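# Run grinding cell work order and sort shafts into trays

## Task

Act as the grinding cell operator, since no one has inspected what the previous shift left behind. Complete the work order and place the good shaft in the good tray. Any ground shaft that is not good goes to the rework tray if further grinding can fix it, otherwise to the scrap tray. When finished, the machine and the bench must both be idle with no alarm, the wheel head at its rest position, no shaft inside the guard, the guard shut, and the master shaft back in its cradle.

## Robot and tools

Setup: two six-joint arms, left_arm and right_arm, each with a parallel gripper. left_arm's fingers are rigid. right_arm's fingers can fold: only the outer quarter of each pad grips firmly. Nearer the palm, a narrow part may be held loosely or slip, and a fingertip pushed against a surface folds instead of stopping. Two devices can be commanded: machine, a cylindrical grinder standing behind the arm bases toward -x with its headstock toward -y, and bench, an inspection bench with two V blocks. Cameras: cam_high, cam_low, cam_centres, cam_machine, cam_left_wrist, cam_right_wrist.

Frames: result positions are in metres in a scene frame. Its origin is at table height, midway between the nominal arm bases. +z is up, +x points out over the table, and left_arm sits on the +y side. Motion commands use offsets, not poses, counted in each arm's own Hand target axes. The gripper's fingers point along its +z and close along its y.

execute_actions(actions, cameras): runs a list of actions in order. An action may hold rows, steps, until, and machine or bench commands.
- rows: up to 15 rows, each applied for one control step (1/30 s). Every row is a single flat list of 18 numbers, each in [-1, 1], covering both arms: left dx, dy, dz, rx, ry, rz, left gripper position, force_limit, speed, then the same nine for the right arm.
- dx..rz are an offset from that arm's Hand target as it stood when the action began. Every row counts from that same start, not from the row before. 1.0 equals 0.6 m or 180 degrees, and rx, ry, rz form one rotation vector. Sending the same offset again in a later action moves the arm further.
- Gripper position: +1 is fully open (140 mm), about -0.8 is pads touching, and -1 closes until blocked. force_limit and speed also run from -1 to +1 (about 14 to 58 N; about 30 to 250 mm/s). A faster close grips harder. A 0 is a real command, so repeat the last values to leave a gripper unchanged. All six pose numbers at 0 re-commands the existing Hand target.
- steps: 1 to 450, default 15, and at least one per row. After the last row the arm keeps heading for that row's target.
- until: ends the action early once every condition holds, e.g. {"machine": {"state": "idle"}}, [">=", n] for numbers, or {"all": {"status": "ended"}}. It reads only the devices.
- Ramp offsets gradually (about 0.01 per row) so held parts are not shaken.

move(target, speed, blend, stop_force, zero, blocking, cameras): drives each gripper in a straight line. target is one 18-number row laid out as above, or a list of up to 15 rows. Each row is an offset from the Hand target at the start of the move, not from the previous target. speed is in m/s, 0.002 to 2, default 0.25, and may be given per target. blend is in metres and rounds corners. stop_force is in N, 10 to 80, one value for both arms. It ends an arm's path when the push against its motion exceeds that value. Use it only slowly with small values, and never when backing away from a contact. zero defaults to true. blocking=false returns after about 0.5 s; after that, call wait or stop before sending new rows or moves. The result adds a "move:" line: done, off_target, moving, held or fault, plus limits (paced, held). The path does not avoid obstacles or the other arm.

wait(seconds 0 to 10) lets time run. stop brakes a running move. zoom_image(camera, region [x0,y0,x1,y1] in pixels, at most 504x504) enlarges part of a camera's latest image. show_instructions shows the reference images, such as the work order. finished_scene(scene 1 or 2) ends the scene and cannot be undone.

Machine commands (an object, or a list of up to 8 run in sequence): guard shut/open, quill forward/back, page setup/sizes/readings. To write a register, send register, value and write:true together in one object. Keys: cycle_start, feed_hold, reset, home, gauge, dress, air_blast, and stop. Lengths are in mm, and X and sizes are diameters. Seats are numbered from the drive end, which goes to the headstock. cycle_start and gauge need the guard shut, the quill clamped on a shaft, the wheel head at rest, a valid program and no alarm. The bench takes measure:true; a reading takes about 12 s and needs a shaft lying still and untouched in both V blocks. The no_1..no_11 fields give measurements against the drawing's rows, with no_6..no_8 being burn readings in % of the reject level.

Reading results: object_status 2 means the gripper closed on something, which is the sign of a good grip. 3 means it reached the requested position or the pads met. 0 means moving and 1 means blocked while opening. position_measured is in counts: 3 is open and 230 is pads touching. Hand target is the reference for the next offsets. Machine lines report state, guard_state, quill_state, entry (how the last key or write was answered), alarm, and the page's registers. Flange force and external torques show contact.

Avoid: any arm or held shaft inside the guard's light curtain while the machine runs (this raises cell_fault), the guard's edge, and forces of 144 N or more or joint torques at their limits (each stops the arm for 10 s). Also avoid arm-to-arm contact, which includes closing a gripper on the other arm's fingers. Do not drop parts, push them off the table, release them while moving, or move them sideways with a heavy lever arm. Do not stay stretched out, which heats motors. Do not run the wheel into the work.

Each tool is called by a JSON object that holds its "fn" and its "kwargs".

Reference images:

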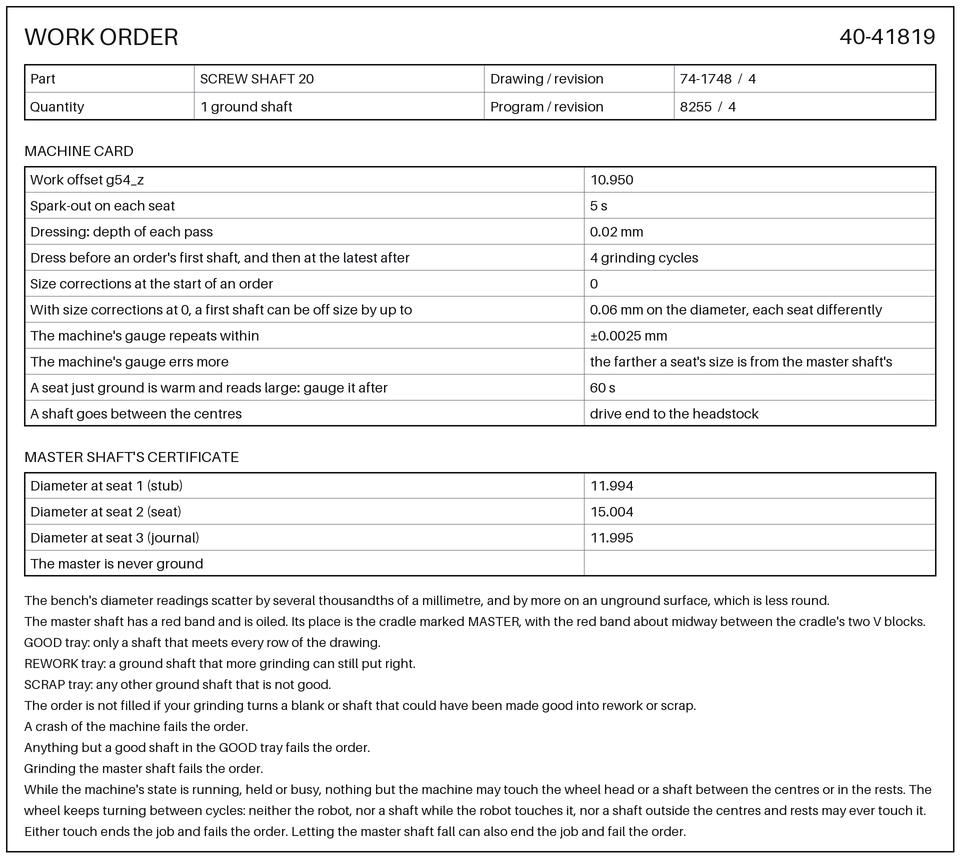

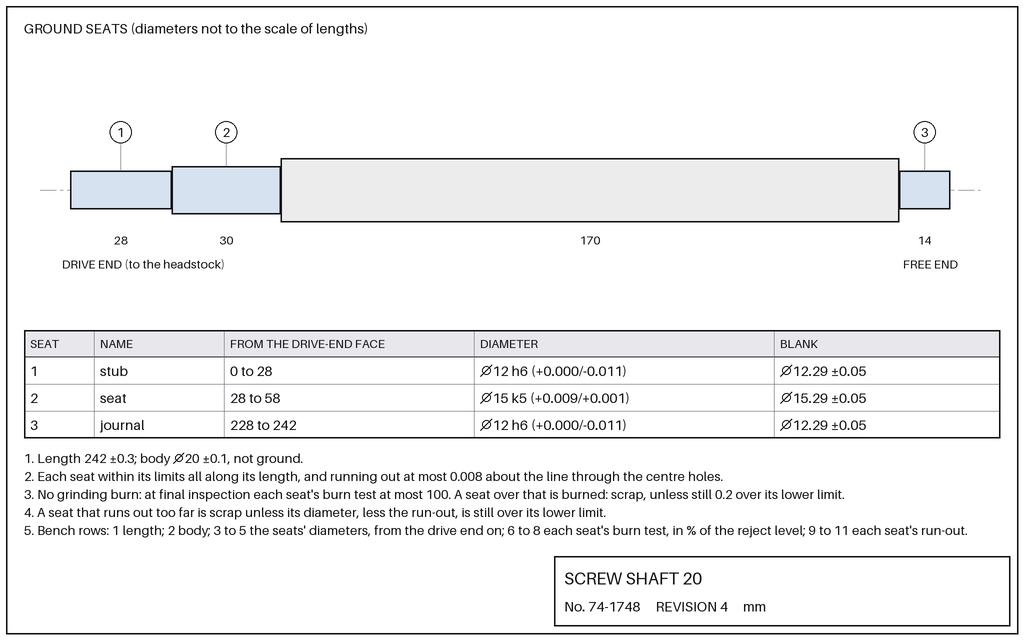

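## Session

{"fn": "execute_actions", "kwargs": {"actions": []}}

Scene clock: 0.00 s.
left_arm: end_effector_position=(+0.4941, +0.5444, +0.3924) position_measured=3 object_status=3 end_effector_quat_wxyz=(-0.033, +0.999, -0.026, +0.020) | right_arm: end_effector_position=(+0.4048, -0.6034, +0.3926) position_measured=3 object_status=3 end_effector_quat_wxyz=(+0.000, +0.007, +1.000, +0.000)
Joint positions: left_arm=[-0.195 -0.211 1.886 0.073 1.442 1.383] | right_arm=[-3.002 0.193 -1.87 0 -1.464 1.711]
Joint velocities: within noise
Joint torques (N m): no reading
External joint torques (N m): no reading
Flange force (N): no reading
Hand target: left_arm +0.4941, +0.5444, +0.3924; -0.033, +0.999, -0.026, +0.020 | right_arm +0.4048, -0.6034, +0.3926; +0.000, +0.007, +1.000, +0.000
Tool commands: left_gripper/position=+1.0 left_gripper/force_limit=+1.0 left_gripper/speed=+1.0 right_gripper/position=+1.0 right_gripper/force_limit=+1.0 right_gripper/speed=+1.0
machine.setup: program=+1909 g54_z=+10.950 wheel_d=+296.648 sparkout_s=+0.2 dress_depth=+0.020 gauge_at=+1 gauge_zero=+0.109 program_revision=+2 since_dress=+1 stored1_number=+8255 stored1_revision=+4 stored2_number=+9000 stored2_revision=+1 stored3_number=+1909 stored3_revision=+2 stored4_number=+8891 stored4_revision=+6
machine: state=idle guard_state=shut guard_edge=clear quill_state=clamped guard_answer=taken quill_answer=taken page=setup entry=no_entry entries=0 alarm=no_alarm idle_s=3600 queue=idle queue_left=0
bench: message=nothing_yet readings=0 no_1=0.000 no_2=0.000 no_3=0.000 no_4=0.000 no_5=0.000 no_6=0 no_7=0 no_8=0 no_9=0.000 no_10=0.000 no_11=0.000

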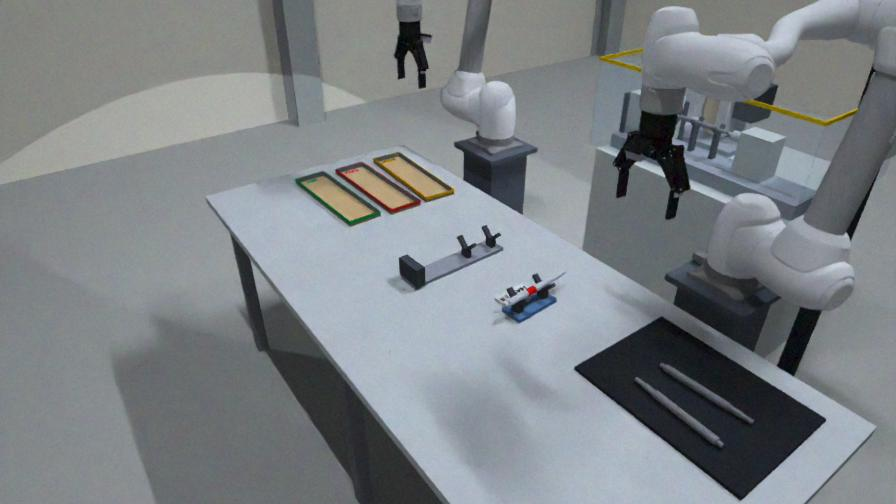

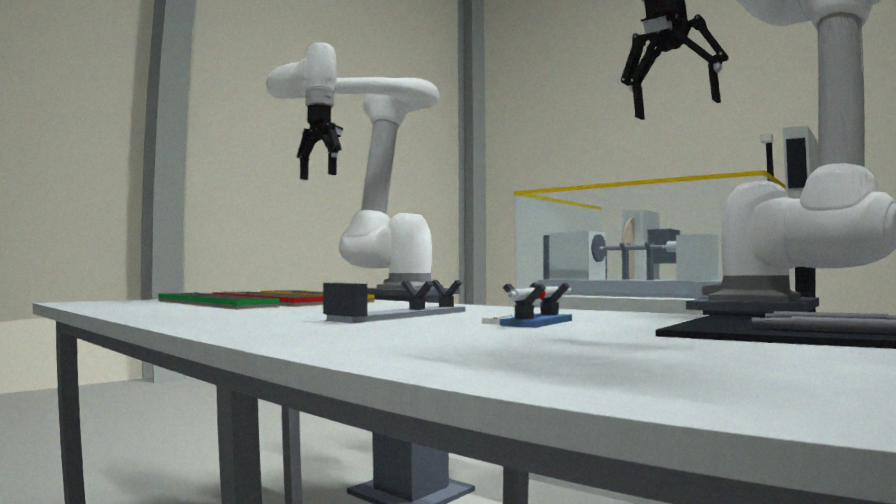

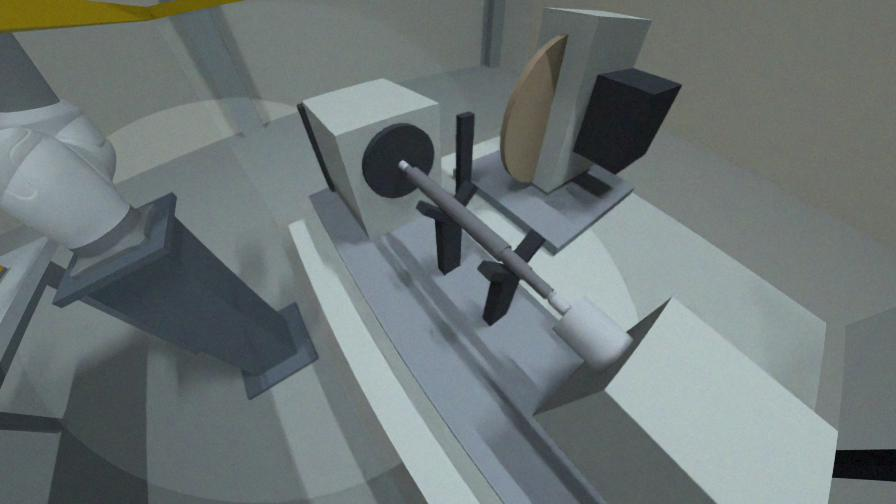

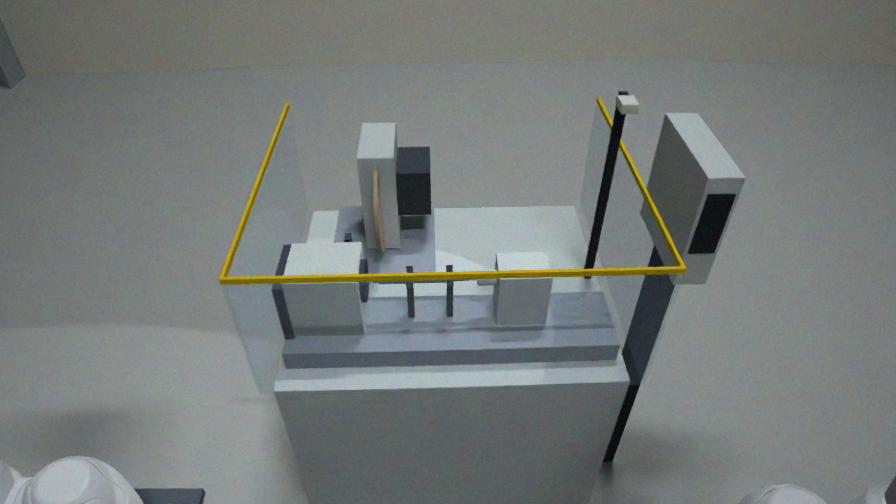

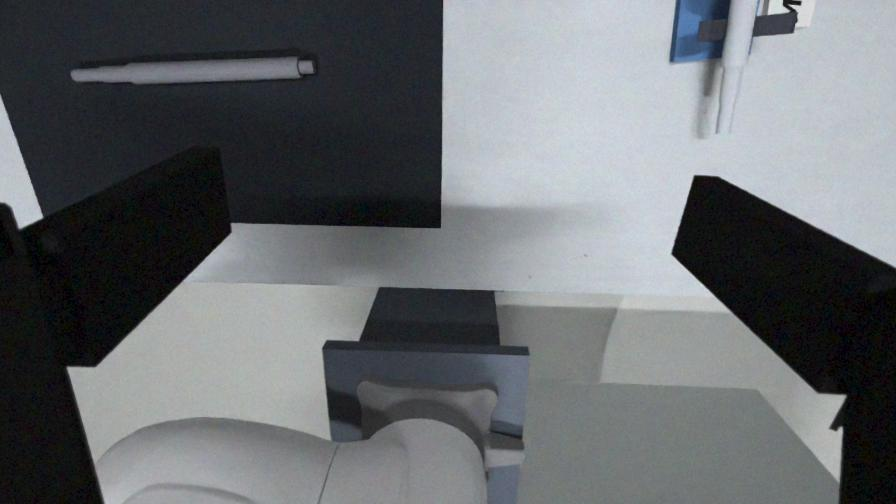

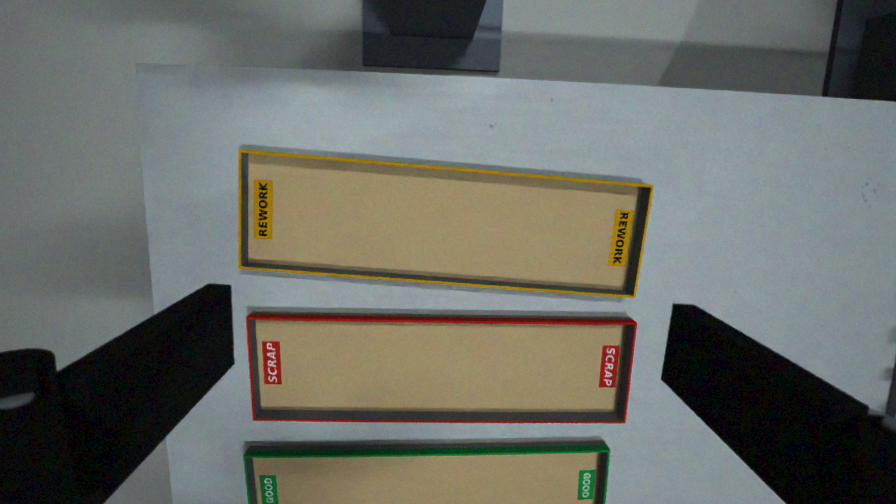

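{"fn": "execute_actions", "kwargs": {"actions": [{"machine":{"page":"sizes"},"steps":5},{"machine":{"page":"readings"},"steps":5}]}}

Scene clock: 35.27 s.
left_arm: end_effector_position=(+0.4941, +0.5444, +0.3924) position_measured=3 object_status=3 end_effector_quat_wxyz=(-0.033, +0.999, -0.026, +0.020) | right_arm: end_effector_position=(+0.4048, -0.6034, +0.3926) position_measured=3 object_status=3 end_effector_quat_wxyz=(+0.000, +0.007, +1.000, +0.000)
Joint positions: left_arm=[-0.195 -0.211 1.886 0.073 1.442 1.383] | right_arm=[-3.002 0.193 -1.87 0 -1.464 1.711]
Joint velocities: within noise
Joint torques (N m): left_arm=[1.39 -19.89 -41.18 4.5 0.06 -0.33] | right_arm=[-1.25 23.52 43.15 -4.19 0.48 0.3]
External joint torques (N m): left_arm=[-1.35 -0.83 -1.68 0.08 -0.18 0.33] | right_arm=[1.35 -1.49 -0.85 -0.14 -0.54 -0.3]
External joint torques at the end of the 1st action: left_arm=[-1.33 -0.8 -1.77 0.1 -0.19 0.34] | right_arm=[1.43 -1.16 -0.62 -0.25 -0.54 -0.4]
Flange force (N): left_arm=[0.5 2.2 -2.8] | right_arm=[-0.9 2.5 0.7]
Flange force at the end of the 1st action (N): left_arm=[0.7 2.2 -2.9] | right_arm=[-0.6 2.4 0.2]
Hand target: left_arm +0.4941, +0.5444, +0.3924; -0.033, +0.999, -0.026, +0.020 | right_arm +0.4048, -0.6034, +0.3926; +0.000, +0.007, +1.000, +0.000
Tool commands: left_gripper/position=+1.0 left_gripper/force_limit=+1.0 left_gripper/speed=+1.0 right_gripper/position=+1.0 right_gripper/force_limit=+1.0 right_gripper/speed=+1.0
machine.readings: gauge_d=+0.000 gauge_d_1=+0.000 gauge_d_2=+0.000 gauge_d_3=+0.000 pos_x=+0.000 pos_z=+0.000 load_peak=+0.0 cycles=+0
machine: state=idle guard_state=shut guard_edge=clear quill_state=clamped guard_answer=taken quill_answer=taken page=readings entry=no_entry entries=0 alarm=no_alarm idle_s=3635 queue=done queue_left=0
bench: message=nothing_yet readings=0 no_1=0.000 no_2=0.000 no_3=0.000 no_4=0.000 no_5=0.000 no_6=0 no_7=0 no_8=0 no_9=0.000 no_10=0.000 no_11=0.000

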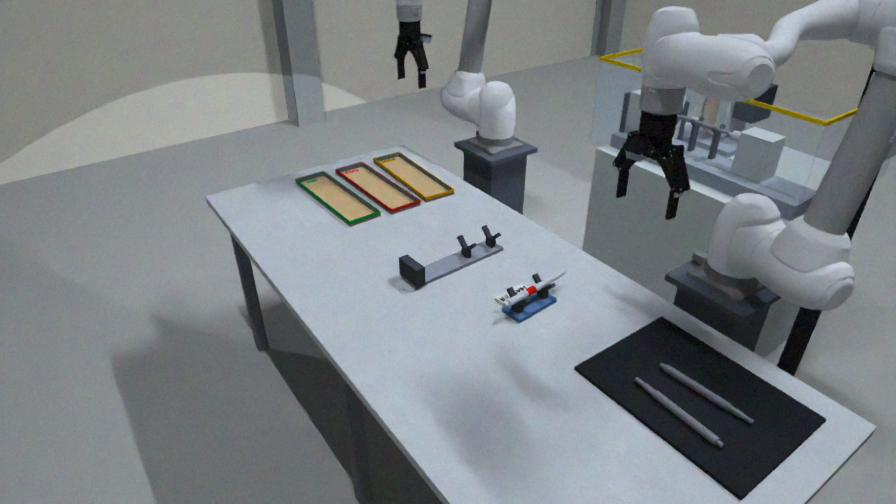

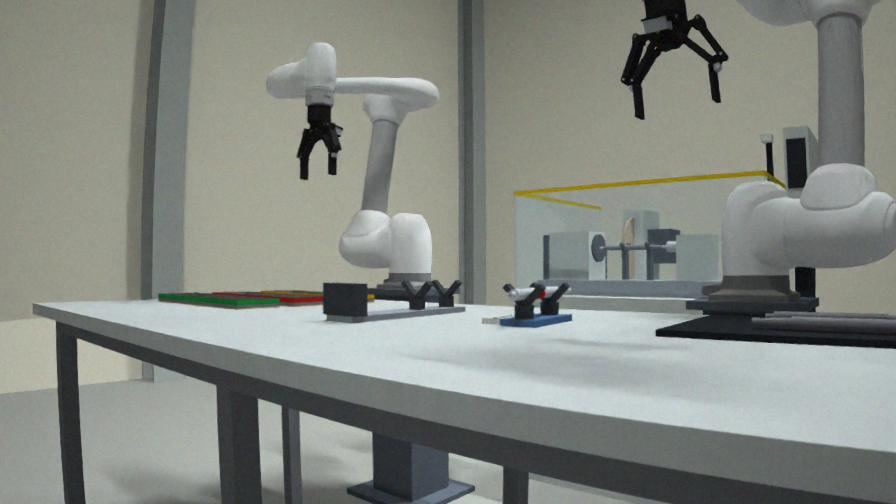

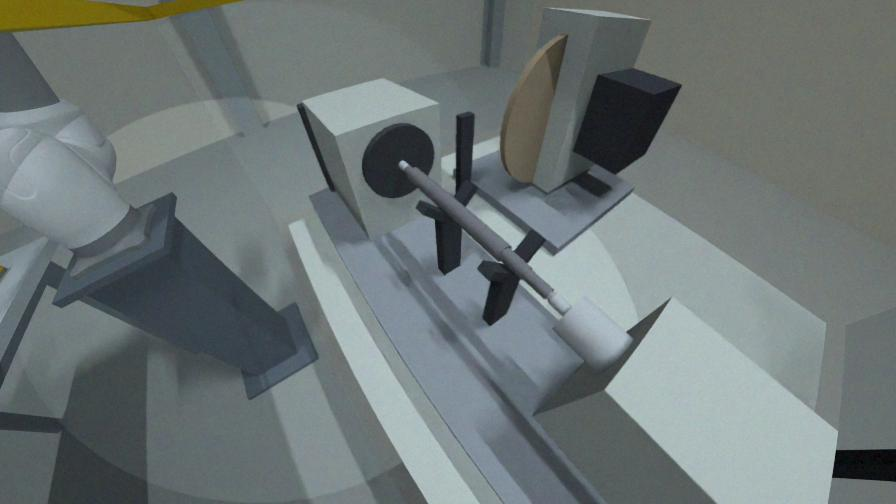

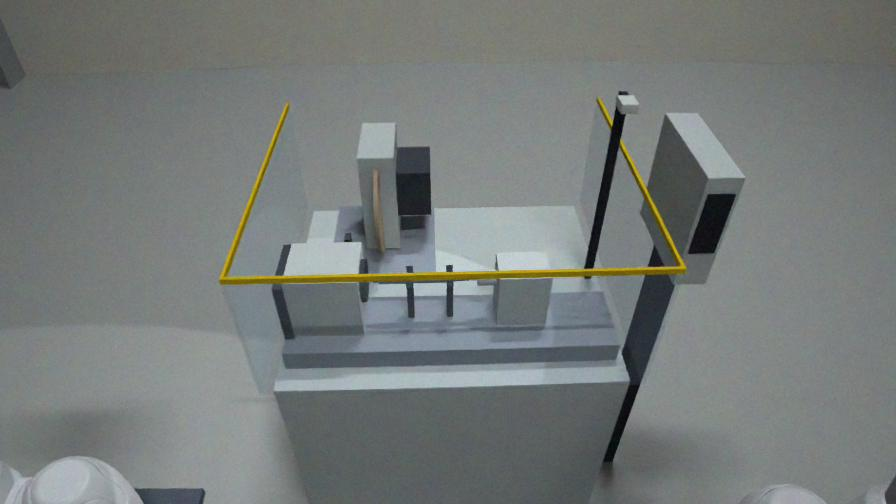

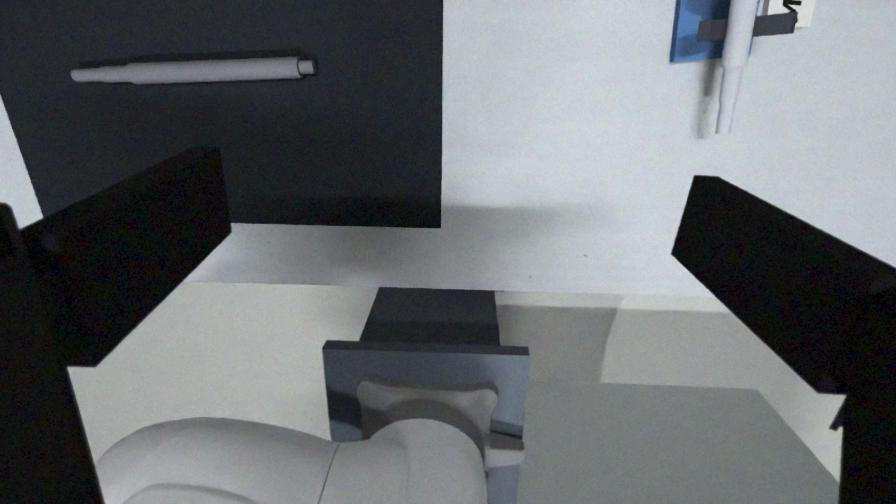

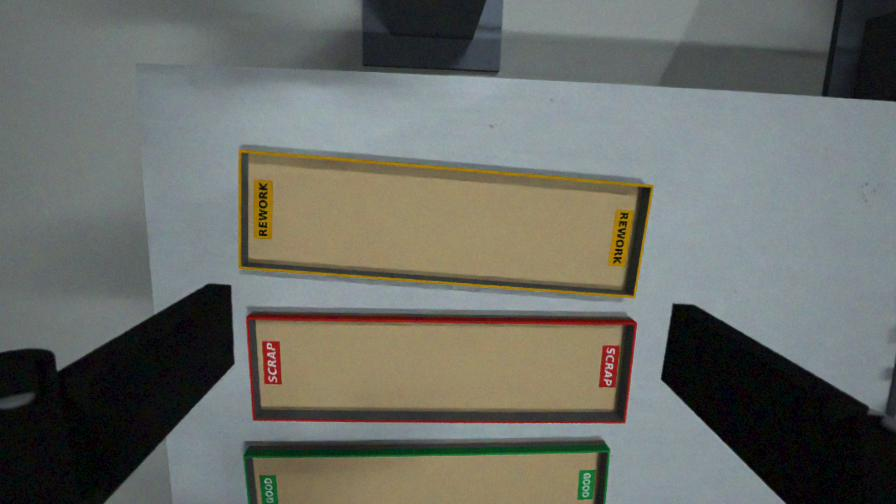

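{"fn": "execute_actions", "kwargs": {"actions": [{"machine":[{"page":"sizes"},{"guard":"open"},{"quill":"back"}],"steps":5}], "cameras": []}}

{"fn": "move", "kwargs": {"target": [[-0.189,0.8207,-0.243,-0.0263,0.0065,0.4831,-0.1,1,1,0,0,0,0,0,0,1,1,1],[-0.93,0.991,-0.283,-0.0263,0.0065,0.4831,-0.1,1,1,0,0,0,0,0,0,1,1,1]], "blend": [0.1,0], "speed": [0.35,0.35], "cameras": ["cam_centres","cam_left_wrist"]}}

Scene clock: 41.43 s.
left_arm: end_effector_position=(+0.4941, +0.5444, +0.3924) position_measured=3 object_status=3 end_effector_quat_wxyz=(-0.033, +0.999, -0.026, +0.020) | right_arm: end_effector_position=(+0.4048, -0.6034, +0.3926) position_measured=3 object_status=3 end_effector_quat_wxyz=(+0.000, +0.007, +1.000, +0.000)
Joint positions: left_arm=[-0.195 -0.211 1.886 0.073 1.442 1.383] | right_arm=[-3.002 0.193 -1.87 0 -1.464 1.711]
Joint velocities: within noise
Joint torques (N m): left_arm=[1.19 -20.08 -41.02 4.52 0.08 -0.37] | right_arm=[-1.4 23.39 43.01 -4.15 0.45 0.35]
External joint torques (N m): left_arm=[-1.11 -0.74 -1.91 0.08 -0.2 0.37] | right_arm=[1.29 -0.99 -0.63 -0.2 -0.51 -0.34]
Flange force (N): left_arm=[1.1 1.6 -3.1] | right_arm=[-0.3 2.2 0.3]
Hand target: left_arm +0.4941, +0.5444, +0.3924; -0.033, +0.999, -0.026, +0.020 | right_arm +0.4048, -0.6034, +0.3926; +0.000, +0.007, +1.000, +0.000
Tool commands: left_gripper/position=+1.0 left_gripper/force_limit=+1.0 left_gripper/speed=+1.0 right_gripper/position=+1.0 right_gripper/force_limit=+1.0 right_gripper/speed=+1.0
machine.sizes: size_1=+0.027 size_2=+0.017 size_3=+0.034 aim_1=+11.995 aim_2=+15.005 aim_3=+11.995
machine: state=idle guard_state=between guard_edge=clear quill_state=clamped guard_answer=taken quill_answer=taken page=sizes entry=no_entry entries=0 alarm=no_alarm idle_s=3641 queue=running queue_left=1
bench: message=nothing_yet readings=0 no_1=0.000 no_2=0.000 no_3=0.000 no_4=0.000 no_5=0.000 no_6=0 no_7=0 no_8=0 no_9=0.000 no_10=0.000 no_11=0.000
No camera images: "cameras" was empty.

Scene clock: 45.33 s.
left_arm: end_effector_position=(-0.0996, -0.0294, +0.5012) position_measured=141 object_status=3 end_effector_quat_wxyz=(+0.000, +0.707, -0.707, +0.000) | right_arm: end_effector_position=(+0.4048, -0.6034, +0.3926) position_measured=3 object_status=3 end_effector_quat_wxyz=(+0.000, +0.007, +1.000, +0.000)
Joint positions: left_arm=[-1.839 0.126 1.368 -0.001 1.647 1.266] | right_arm=[-3.002 0.193 -1.87 0 -1.464 1.711]
Joint velocities: within noise
Joint torques (N m): left_arm=[-0.21 -55.67 -40.89 4.33 0.12 -0.35] | right_arm=[-1.21 23.22 42.77 -4.18 0.49 0.35]
External joint torques (N m): left_arm=[0.16 -0.77 -2.03 0.08 -0.17 0.35] | right_arm=[1.04 -0.37 -0.18 -0.2 -0.55 -0.35]
Flange force (N): left_arm=[2.7 -0.1 -3.5] | right_arm=[0.0 1.6 -0.6]
Hand target: left_arm -0.0997, -0.0294, +0.5012; +0.000, +0.707, -0.707, +0.000 | right_arm +0.4048, -0.6034, +0.3926; +0.000, +0.007, +1.000, +0.000
Off the commanded pose: left_arm 0.000 m, 0 deg | right_arm 0.000 m, 0 deg.
machine.sizes: size_1=+0.027 size_2=+0.017 size_3=+0.034 aim_1=+11.995 aim_2=+15.005 aim_3=+11.995
machine: state=idle guard_state=open guard_edge=clear quill_state=between guard_answer=taken quill_answer=taken page=sizes entry=no_entry entries=0 alarm=no_alarm idle_s=3645 queue=running queue_left=0
bench: message=nothing_yet readings=0 no_1=0.000 no_2=0.000 no_3=0.000 no_4=0.000 no_5=0.000 no_6=0 no_7=0 no_8=0 no_9=0.000 no_10=0.000 no_11=0.000
move: done
camera_calibration:
cam_left_wrist: T_world_to_cam=[[-0.99816, -0.0561447, 0.0228989, -0.108909], [-0.0413606, 0.906602, 0.419954, -0.195118], [-0.0443384, 0.418234, -0.907256, 0.602442], [0, 0, 0, 1]] pos_world=[-0.0900677, -0.081182, 0.631004]
Images, in order (width x height): cam_centres 896x504, cam_left_wrist 896x504.

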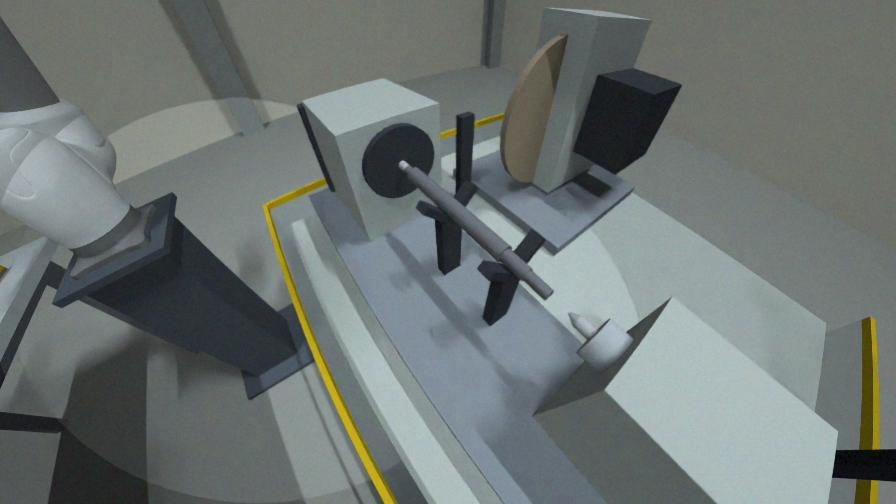

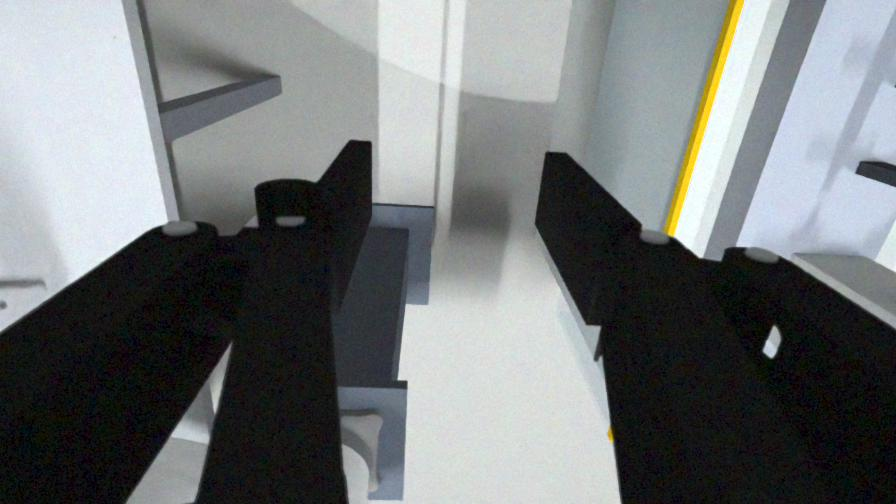

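{"fn": "zoom_image", "kwargs": {"camera": "cam_centres", "region": [380, 130, 600, 320]}}

Scaled by 2.291 from the camera's 896x504 image, which has a finer 1280x720 frame.

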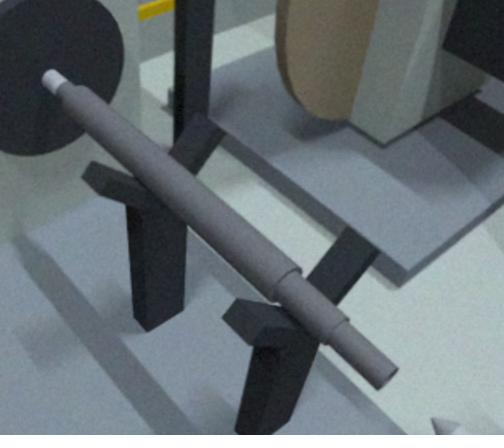

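{"fn": "move", "kwargs": {"target": [[-0.0157,0.894,0.085,0,0,0,-0.1,1,1,0,0,0,0,0,0,1,1,1],[-0.0157,0.894,0.4187,0,0,0,-0.1,1,1,0,0,0,0,0,0,1,1,1]], "blend": [0.05,0], "speed": [0.35,0.2], "cameras": ["cam_centres","cam_left_wrist"]}}

Scene clock: 81.20 s.
left_arm: end_effector_position=(-0.6363, -0.0203, +0.2503) position_measured=141 object_status=3 end_effector_quat_wxyz=(+0.000, +0.707, -0.707, +0.000) | right_arm: end_effector_position=(+0.4048, -0.6034, +0.3926) position_measured=3 object_status=3 end_effector_quat_wxyz=(+0.000, +0.007, +1.000, +0.000)
Joint positions: left_arm=[-2.424 0.639 1.095 0 1.407 0.681] | right_arm=[-3.002 0.193 -1.87 0 -1.464 1.711]
Joint velocities: within noise
Joint torques (N m): left_arm=[0.56 -106.34 -40.4 4.33 0.13 -0.36] | right_arm=[-0.82 23.59 43.01 -4.18 0.48 0.31]
External joint torques (N m): left_arm=[-0.72 0.51 -2.07 0.06 -0.17 0.36] | right_arm=[0.93 -1.26 -0.46 -0.18 -0.54 -0.31]
Flange force (N): left_arm=[4.2 5.5 -2.3] | right_arm=[-1.1 1.5 0.0]
Hand target: left_arm -0.6363, -0.0203, +0.2504; +0.000, +0.707, -0.707, +0.000 | right_arm +0.4048, -0.6034, +0.3926; +0.000, +0.007, +1.000, +0.000
Off the commanded pose: left_arm 0.000 m, 0 deg | right_arm 0.000 m, 0 deg.
machine.sizes: size_1=+0.027 size_2=+0.017 size_3=+0.034 aim_1=+11.995 aim_2=+15.005 aim_3=+11.995
machine: state=idle guard_state=open guard_edge=clear quill_state=back guard_answer=taken quill_answer=taken page=sizes entry=no_entry entries=0 alarm=no_alarm idle_s=3680 queue=done queue_left=0
bench: message=nothing_yet readings=0 no_1=0.000 no_2=0.000 no_3=0.000 no_4=0.000 no_5=0.000 no_6=0 no_7=0 no_8=0 no_9=0.000 no_10=0.000 no_11=0.000
move: done
camera_calibration:
cam_left_wrist: T_world_to_cam=[[-0.998169, -0.0560126, 0.0228475, -0.638342], [-0.0412565, 0.906554, 0.420068, -0.120182], [-0.0442416, 0.418356, -0.907205, 0.347258], [0, 0, 0, 1]] pos_world=[-0.626768, -0.0720819, 0.380103]
Images, in order (width x height): cam_centres 896x504, cam_left_wrist 896x504.

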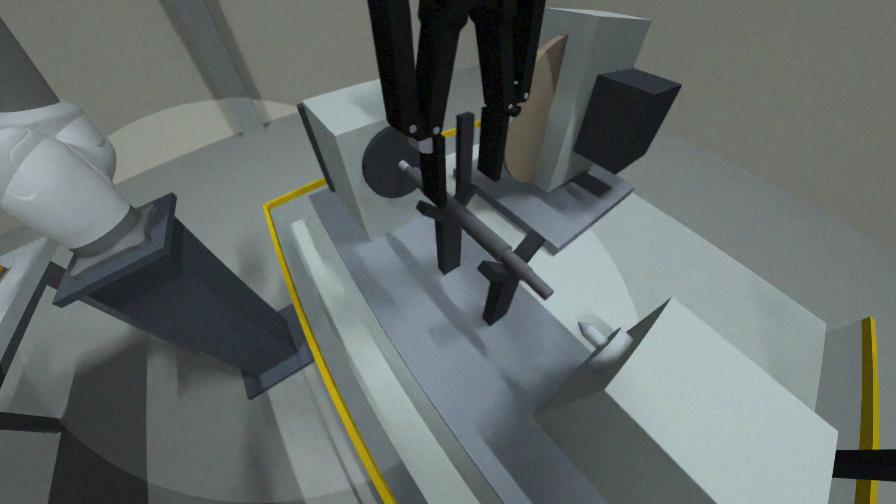

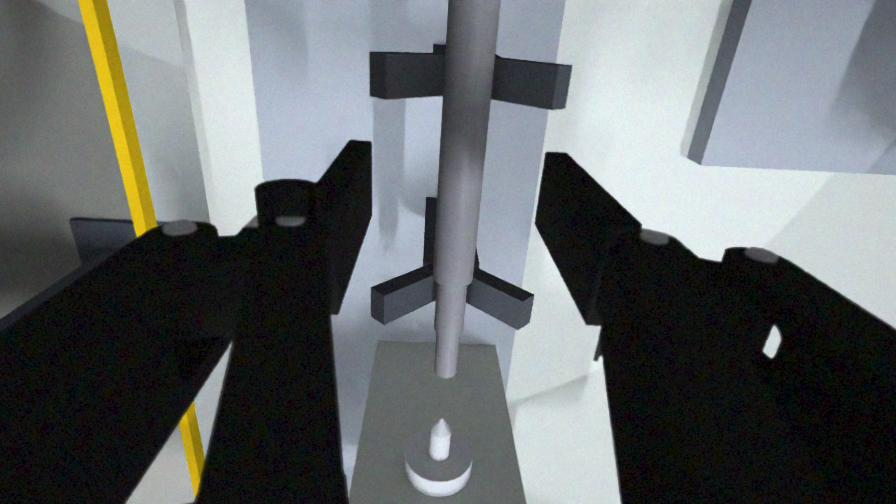

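{"fn": "move", "kwargs": {"target": [0,0,0.0938,0,0,0,-0.1,0,-1,0,0,0,0,0,0,1,1,1], "speed": 0.08, "cameras": ["cam_left_wrist"]}}

{"fn": "execute_actions", "kwargs": {"actions": [{"rows":[[0,0,0,0,0,0,-1,0,-1,0,0,0,0,0,0,1,1,1]],"steps":45}], "cameras": ["cam_left_wrist","cam_centres"]}}

Scene clock: 86.73 s.
left_arm: end_effector_position=(-0.6363, -0.0203, +0.1940) position_measured=141 object_status=3 end_effector_quat_wxyz=(+0.000, +0.707, -0.707, +0.000) | right_arm: end_effector_position=(+0.4048, -0.6034, +0.3926) position_measured=3 object_status=3 end_effector_quat_wxyz=(+0.000, +0.007, +1.000, +0.000)
Joint positions: left_arm=[-2.424 0.66 1.163 0 1.319 0.681] | right_arm=[-3.002 0.193 -1.87 0 -1.464 1.711]
Joint velocities: within noise
Joint torques (N m): left_arm=[0.97 -107.21 -39.49 4.27 0.12 -0.34] | right_arm=[-0.82 23.81 42.97 -4.13 0.49 0.35]
External joint torques (N m): left_arm=[-1.23 0.39 -2.24 0.04 -0.16 0.34] | right_arm=[0.92 -1.39 -0.52 -0.21 -0.55 -0.35]
Flange force (N): left_arm=[3.8 5.9 -2.0] | right_arm=[-1.3 1.4 0.1]
Hand target: left_arm -0.6363, -0.0203, +0.1941; +0.000, +0.707, -0.707, +0.000 | right_arm +0.4048, -0.6034, +0.3926; +0.000, +0.007, +1.000, +0.000
Off the commanded pose: left_arm 0.000 m, 0 deg | right_arm 0.000 m, 0 deg.
machine.sizes: size_1=+0.027 size_2=+0.017 size_3=+0.034 aim_1=+11.995 aim_2=+15.005 aim_3=+11.995
machine: state=idle guard_state=open guard_edge=clear quill_state=back guard_answer=taken quill_answer=taken page=sizes entry=no_entry entries=0 alarm=no_alarm idle_s=3686 queue=done queue_left=0
bench: message=nothing_yet readings=0 no_1=0.000 no_2=0.000 no_3=0.000 no_4=0.000 no_5=0.000 no_6=0 no_7=0 no_8=0 no_9=0.000 no_10=0.000 no_11=0.000
move: done
camera_calibration:
cam_left_wrist: T_world_to_cam=[[-0.998164, -0.0560548, 0.0229378, -0.637085], [-0.0412569, 0.906552, 0.420072, -0.0965333], [-0.0443414, 0.418355, -0.907201, 0.296119], [0, 0, 0, 1]] pos_world=[-0.626768, -0.0720819, 0.323803]
Images, in order (width x height): cam_left_wrist 896x504.

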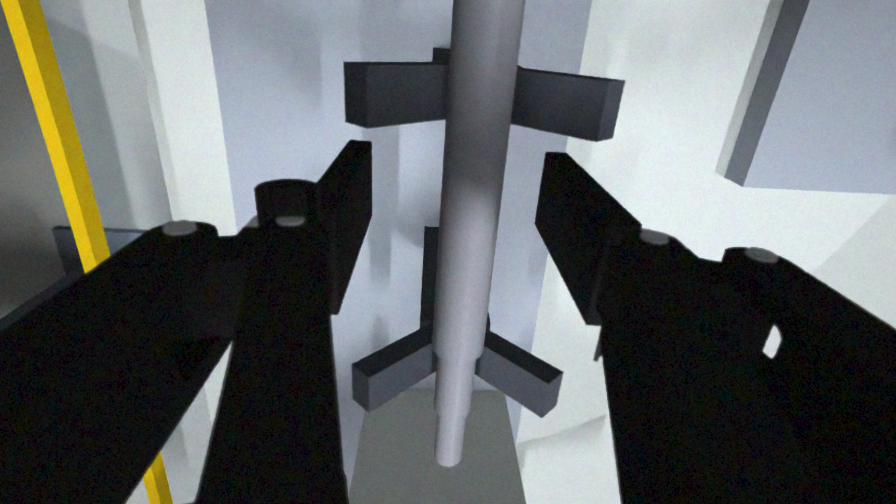

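Scene clock: 88.43 s.
left_arm: end_effector_position=(-0.6364, -0.0202, +0.1942) position_measured=202 object_status=2 end_effector_quat_wxyz=(+0.000, +0.707, -0.707, +0.000) | right_arm: end_effector_position=(+0.4048, -0.6034, +0.3926) position_measured=3 object_status=3 end_effector_quat_wxyz=(+0.000, +0.007, +1.000, +0.000)
Joint positions: left_arm=[-2.424 0.66 1.162 0 1.319 0.681] | right_arm=[-3.002 0.193 -1.87 0 -1.464 1.711]
Joint velocities: within noise
Joint torques (N m): left_arm=[23.56 -93.68 -18.86 11.72 10.66 -1.2] | right_arm=[-1.53 23.53 43.13 -4.15 0.53 0.36]
External joint torques (N m): left_arm=[-23.68 -13.15 -22.87 -7.4 -10.7 1.2] | right_arm=[1.55 -0.91 -0.66 -0.2 -0.6 -0.36]
Flange force (N): left_arm=[1.5 38.8 -14.5] | right_arm=[-0.1 2.7 0.2]
Hand target: left_arm -0.6363, -0.0203, +0.1941; +0.000, +0.707, -0.707, +0.000 | right_arm +0.4048, -0.6034, +0.3926; +0.000, +0.007, +1.000, +0.000
Off the commanded pose: left_arm 0.000 m, 0 deg | right_arm 0.000 m, 0 deg.
machine.sizes: size_1=+0.027 size_2=+0.017 size_3=+0.034 aim_1=+11.995 aim_2=+15.005 aim_3=+11.995
machine: state=idle guard_state=open guard_edge=clear quill_state=back guard_answer=taken quill_answer=taken page=sizes entry=no_entry entries=0 alarm=no_alarm idle_s=3688 queue=done queue_left=0
bench: message=nothing_yet readings=0 no_1=0.000 no_2=0.000 no_3=0.000 no_4=0.000 no_5=0.000 no_6=0 no_7=0 no_8=0 no_9=0.000 no_10=0.000 no_11=0.000
camera_calibration:
cam_left_wrist: T_world_to_cam=[[-0.998168, -0.0559164, 0.0231165, -0.637235], [-0.0410623, 0.906618, 0.41995, -0.0965459], [-0.0444399, 0.418231, -0.907253, 0.296201], [0, 0, 0, 1]] pos_world=[-0.626868, -0.0719819, 0.324004]
Images, in order (width x height): cam_centres 896x504, cam_left_wrist 896x504.

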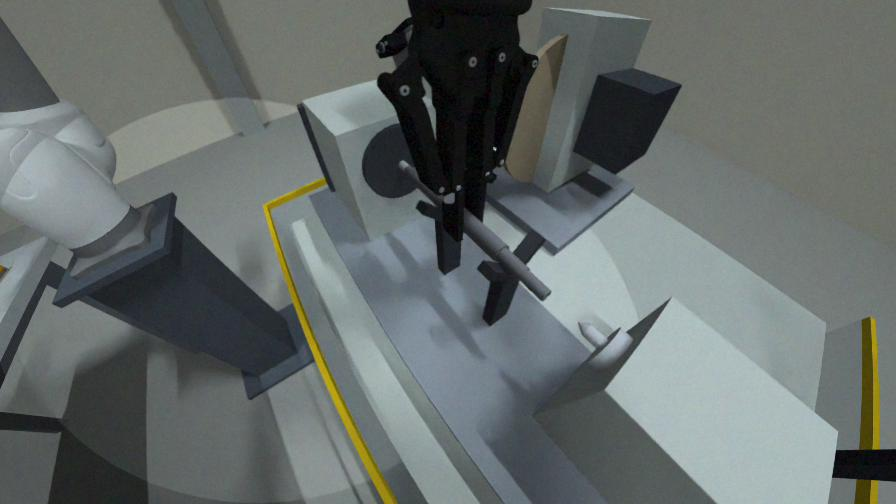

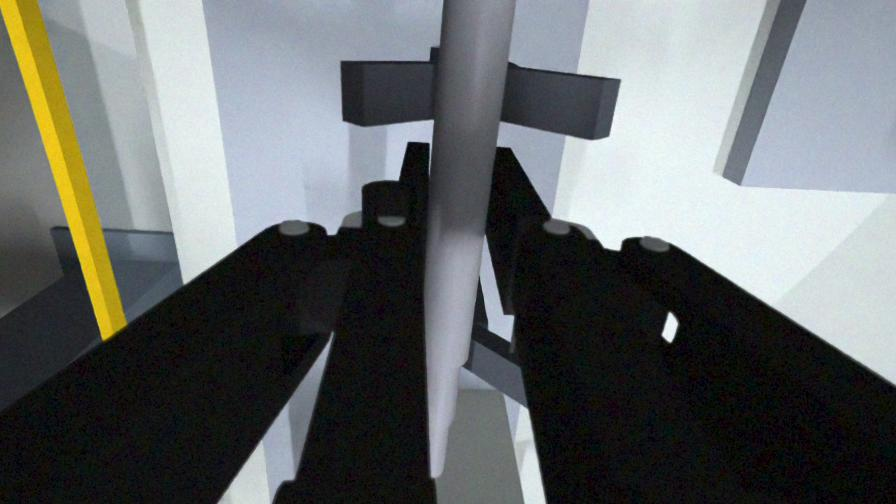

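{"fn": "move", "kwargs": {"target": [[-0.002,0.003,-0.002,0,0,0,-1,0,-1,0,0,0,0,0,0,1,1,1],[-0.0167,0.003,-0.004,0,0,0,-1,0,-1,0,0,0,0,0,0,1,1,1],[-0.0167,0.003,-0.22,0,0,0,-1,0,-1,0,0,0,0,0,0,1,1,1],[-0.0167,0.003,-0.51,0,0,0,-1,0,-1,0,0,0,0,0,0,1,1,1]], "speed": [0.03,0.03,0.05,0.25], "cameras": ["cam_left_wrist","cam_centres"]}}

Scene clock: 99.57 s.
left_arm: end_effector_position=(-0.6379, -0.0102, +0.5000) position_measured=202 object_status=2 end_effector_quat_wxyz=(+0.000, +0.707, -0.707, +0.000) | right_arm: end_effector_position=(+0.4048, -0.6034, +0.3926) position_measured=3 object_status=3 end_effector_quat_wxyz=(+0.000, +0.007, +1.000, +0.000)
Joint positions: left_arm=[-2.434 0.667 0.596 0 1.878 0.671] | right_arm=[-3.002 0.193 -1.87 0 -1.464 1.711]
Joint velocities: within noise
Joint torques (N m): left_arm=[0.7 -111.3 -41.7 4.16 0.26 -0.35] | right_arm=[-1.04 23.68 43.04 -4.19 0.59 0.32]
External joint torques (N m): left_arm=[-0.97 4.63 0.66 0.08 -0.3 0.35] | right_arm=[1 -1.41 -0.74 -0.15 -0.66 -0.32]
Flange force (N): left_arm=[0.0 0.0 0.0] | right_arm=[-0.9 1.6 0.3]
Hand target: left_arm -0.6379, -0.0102, +0.5001; +0.000, +0.707, -0.707, +0.000 | right_arm +0.4048, -0.6034, +0.3926; +0.000, +0.007, +1.000, +0.000
Off the commanded pose: left_arm 0.000 m, 0 deg | right_arm 0.000 m, 0 deg.
machine.sizes: size_1=+0.027 size_2=+0.017 size_3=+0.034 aim_1=+11.995 aim_2=+15.005 aim_3=+11.995
machine: state=idle guard_state=open guard_edge=clear quill_state=back guard_answer=taken quill_answer=taken page=sizes entry=no_entry entries=0 alarm=no_alarm idle_s=3699 queue=done queue_left=0
bench: message=nothing_yet readings=0 no_1=0.000 no_2=0.000 no_3=0.000 no_4=0.000 no_5=0.000 no_6=0 no_7=0 no_8=0 no_9=0.000 no_10=0.000 no_11=0.000
move: done
camera_calibration:
cam_left_wrist: T_world_to_cam=[[-0.998169, -0.0560126, 0.0228475, -0.645078], [-0.0412565, 0.906554, 0.420068, -0.234295], [-0.0442416, 0.418356, -0.907205, 0.569491], [0, 0, 0, 1]] pos_world=[-0.628368, -0.0619819, 0.629803]
Images, in order (width x height): cam_centres 896x504, cam_left_wrist 896x504.

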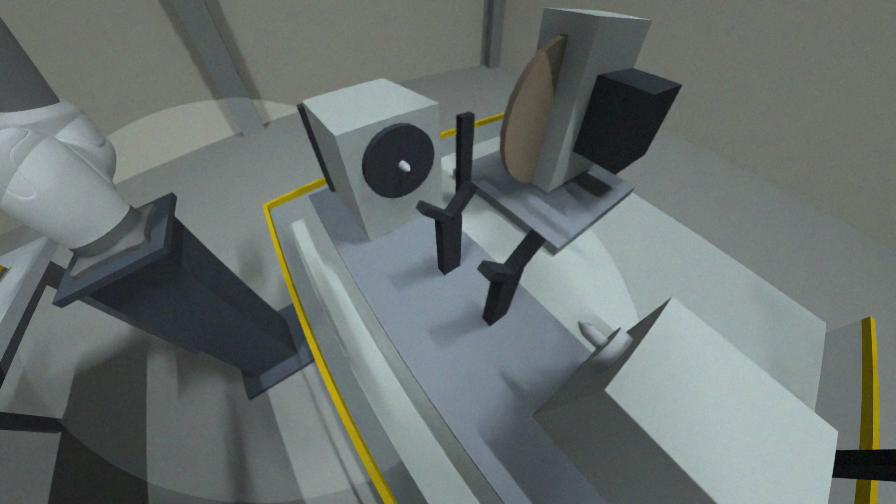

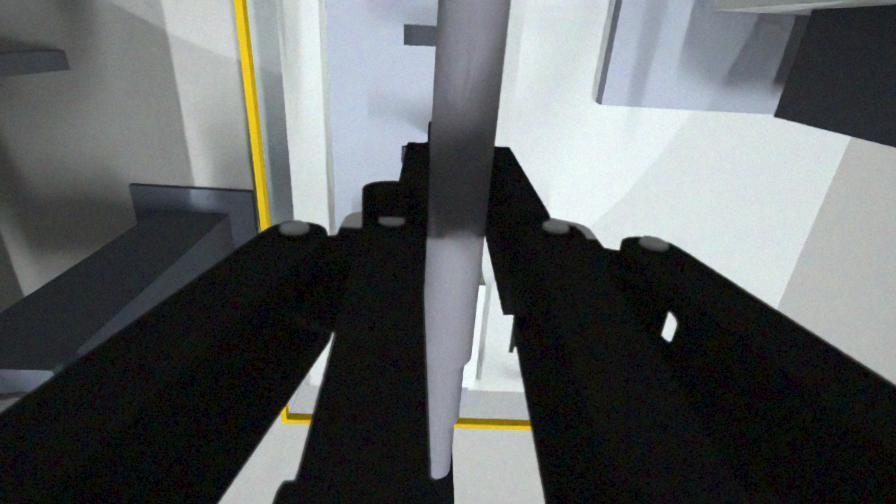

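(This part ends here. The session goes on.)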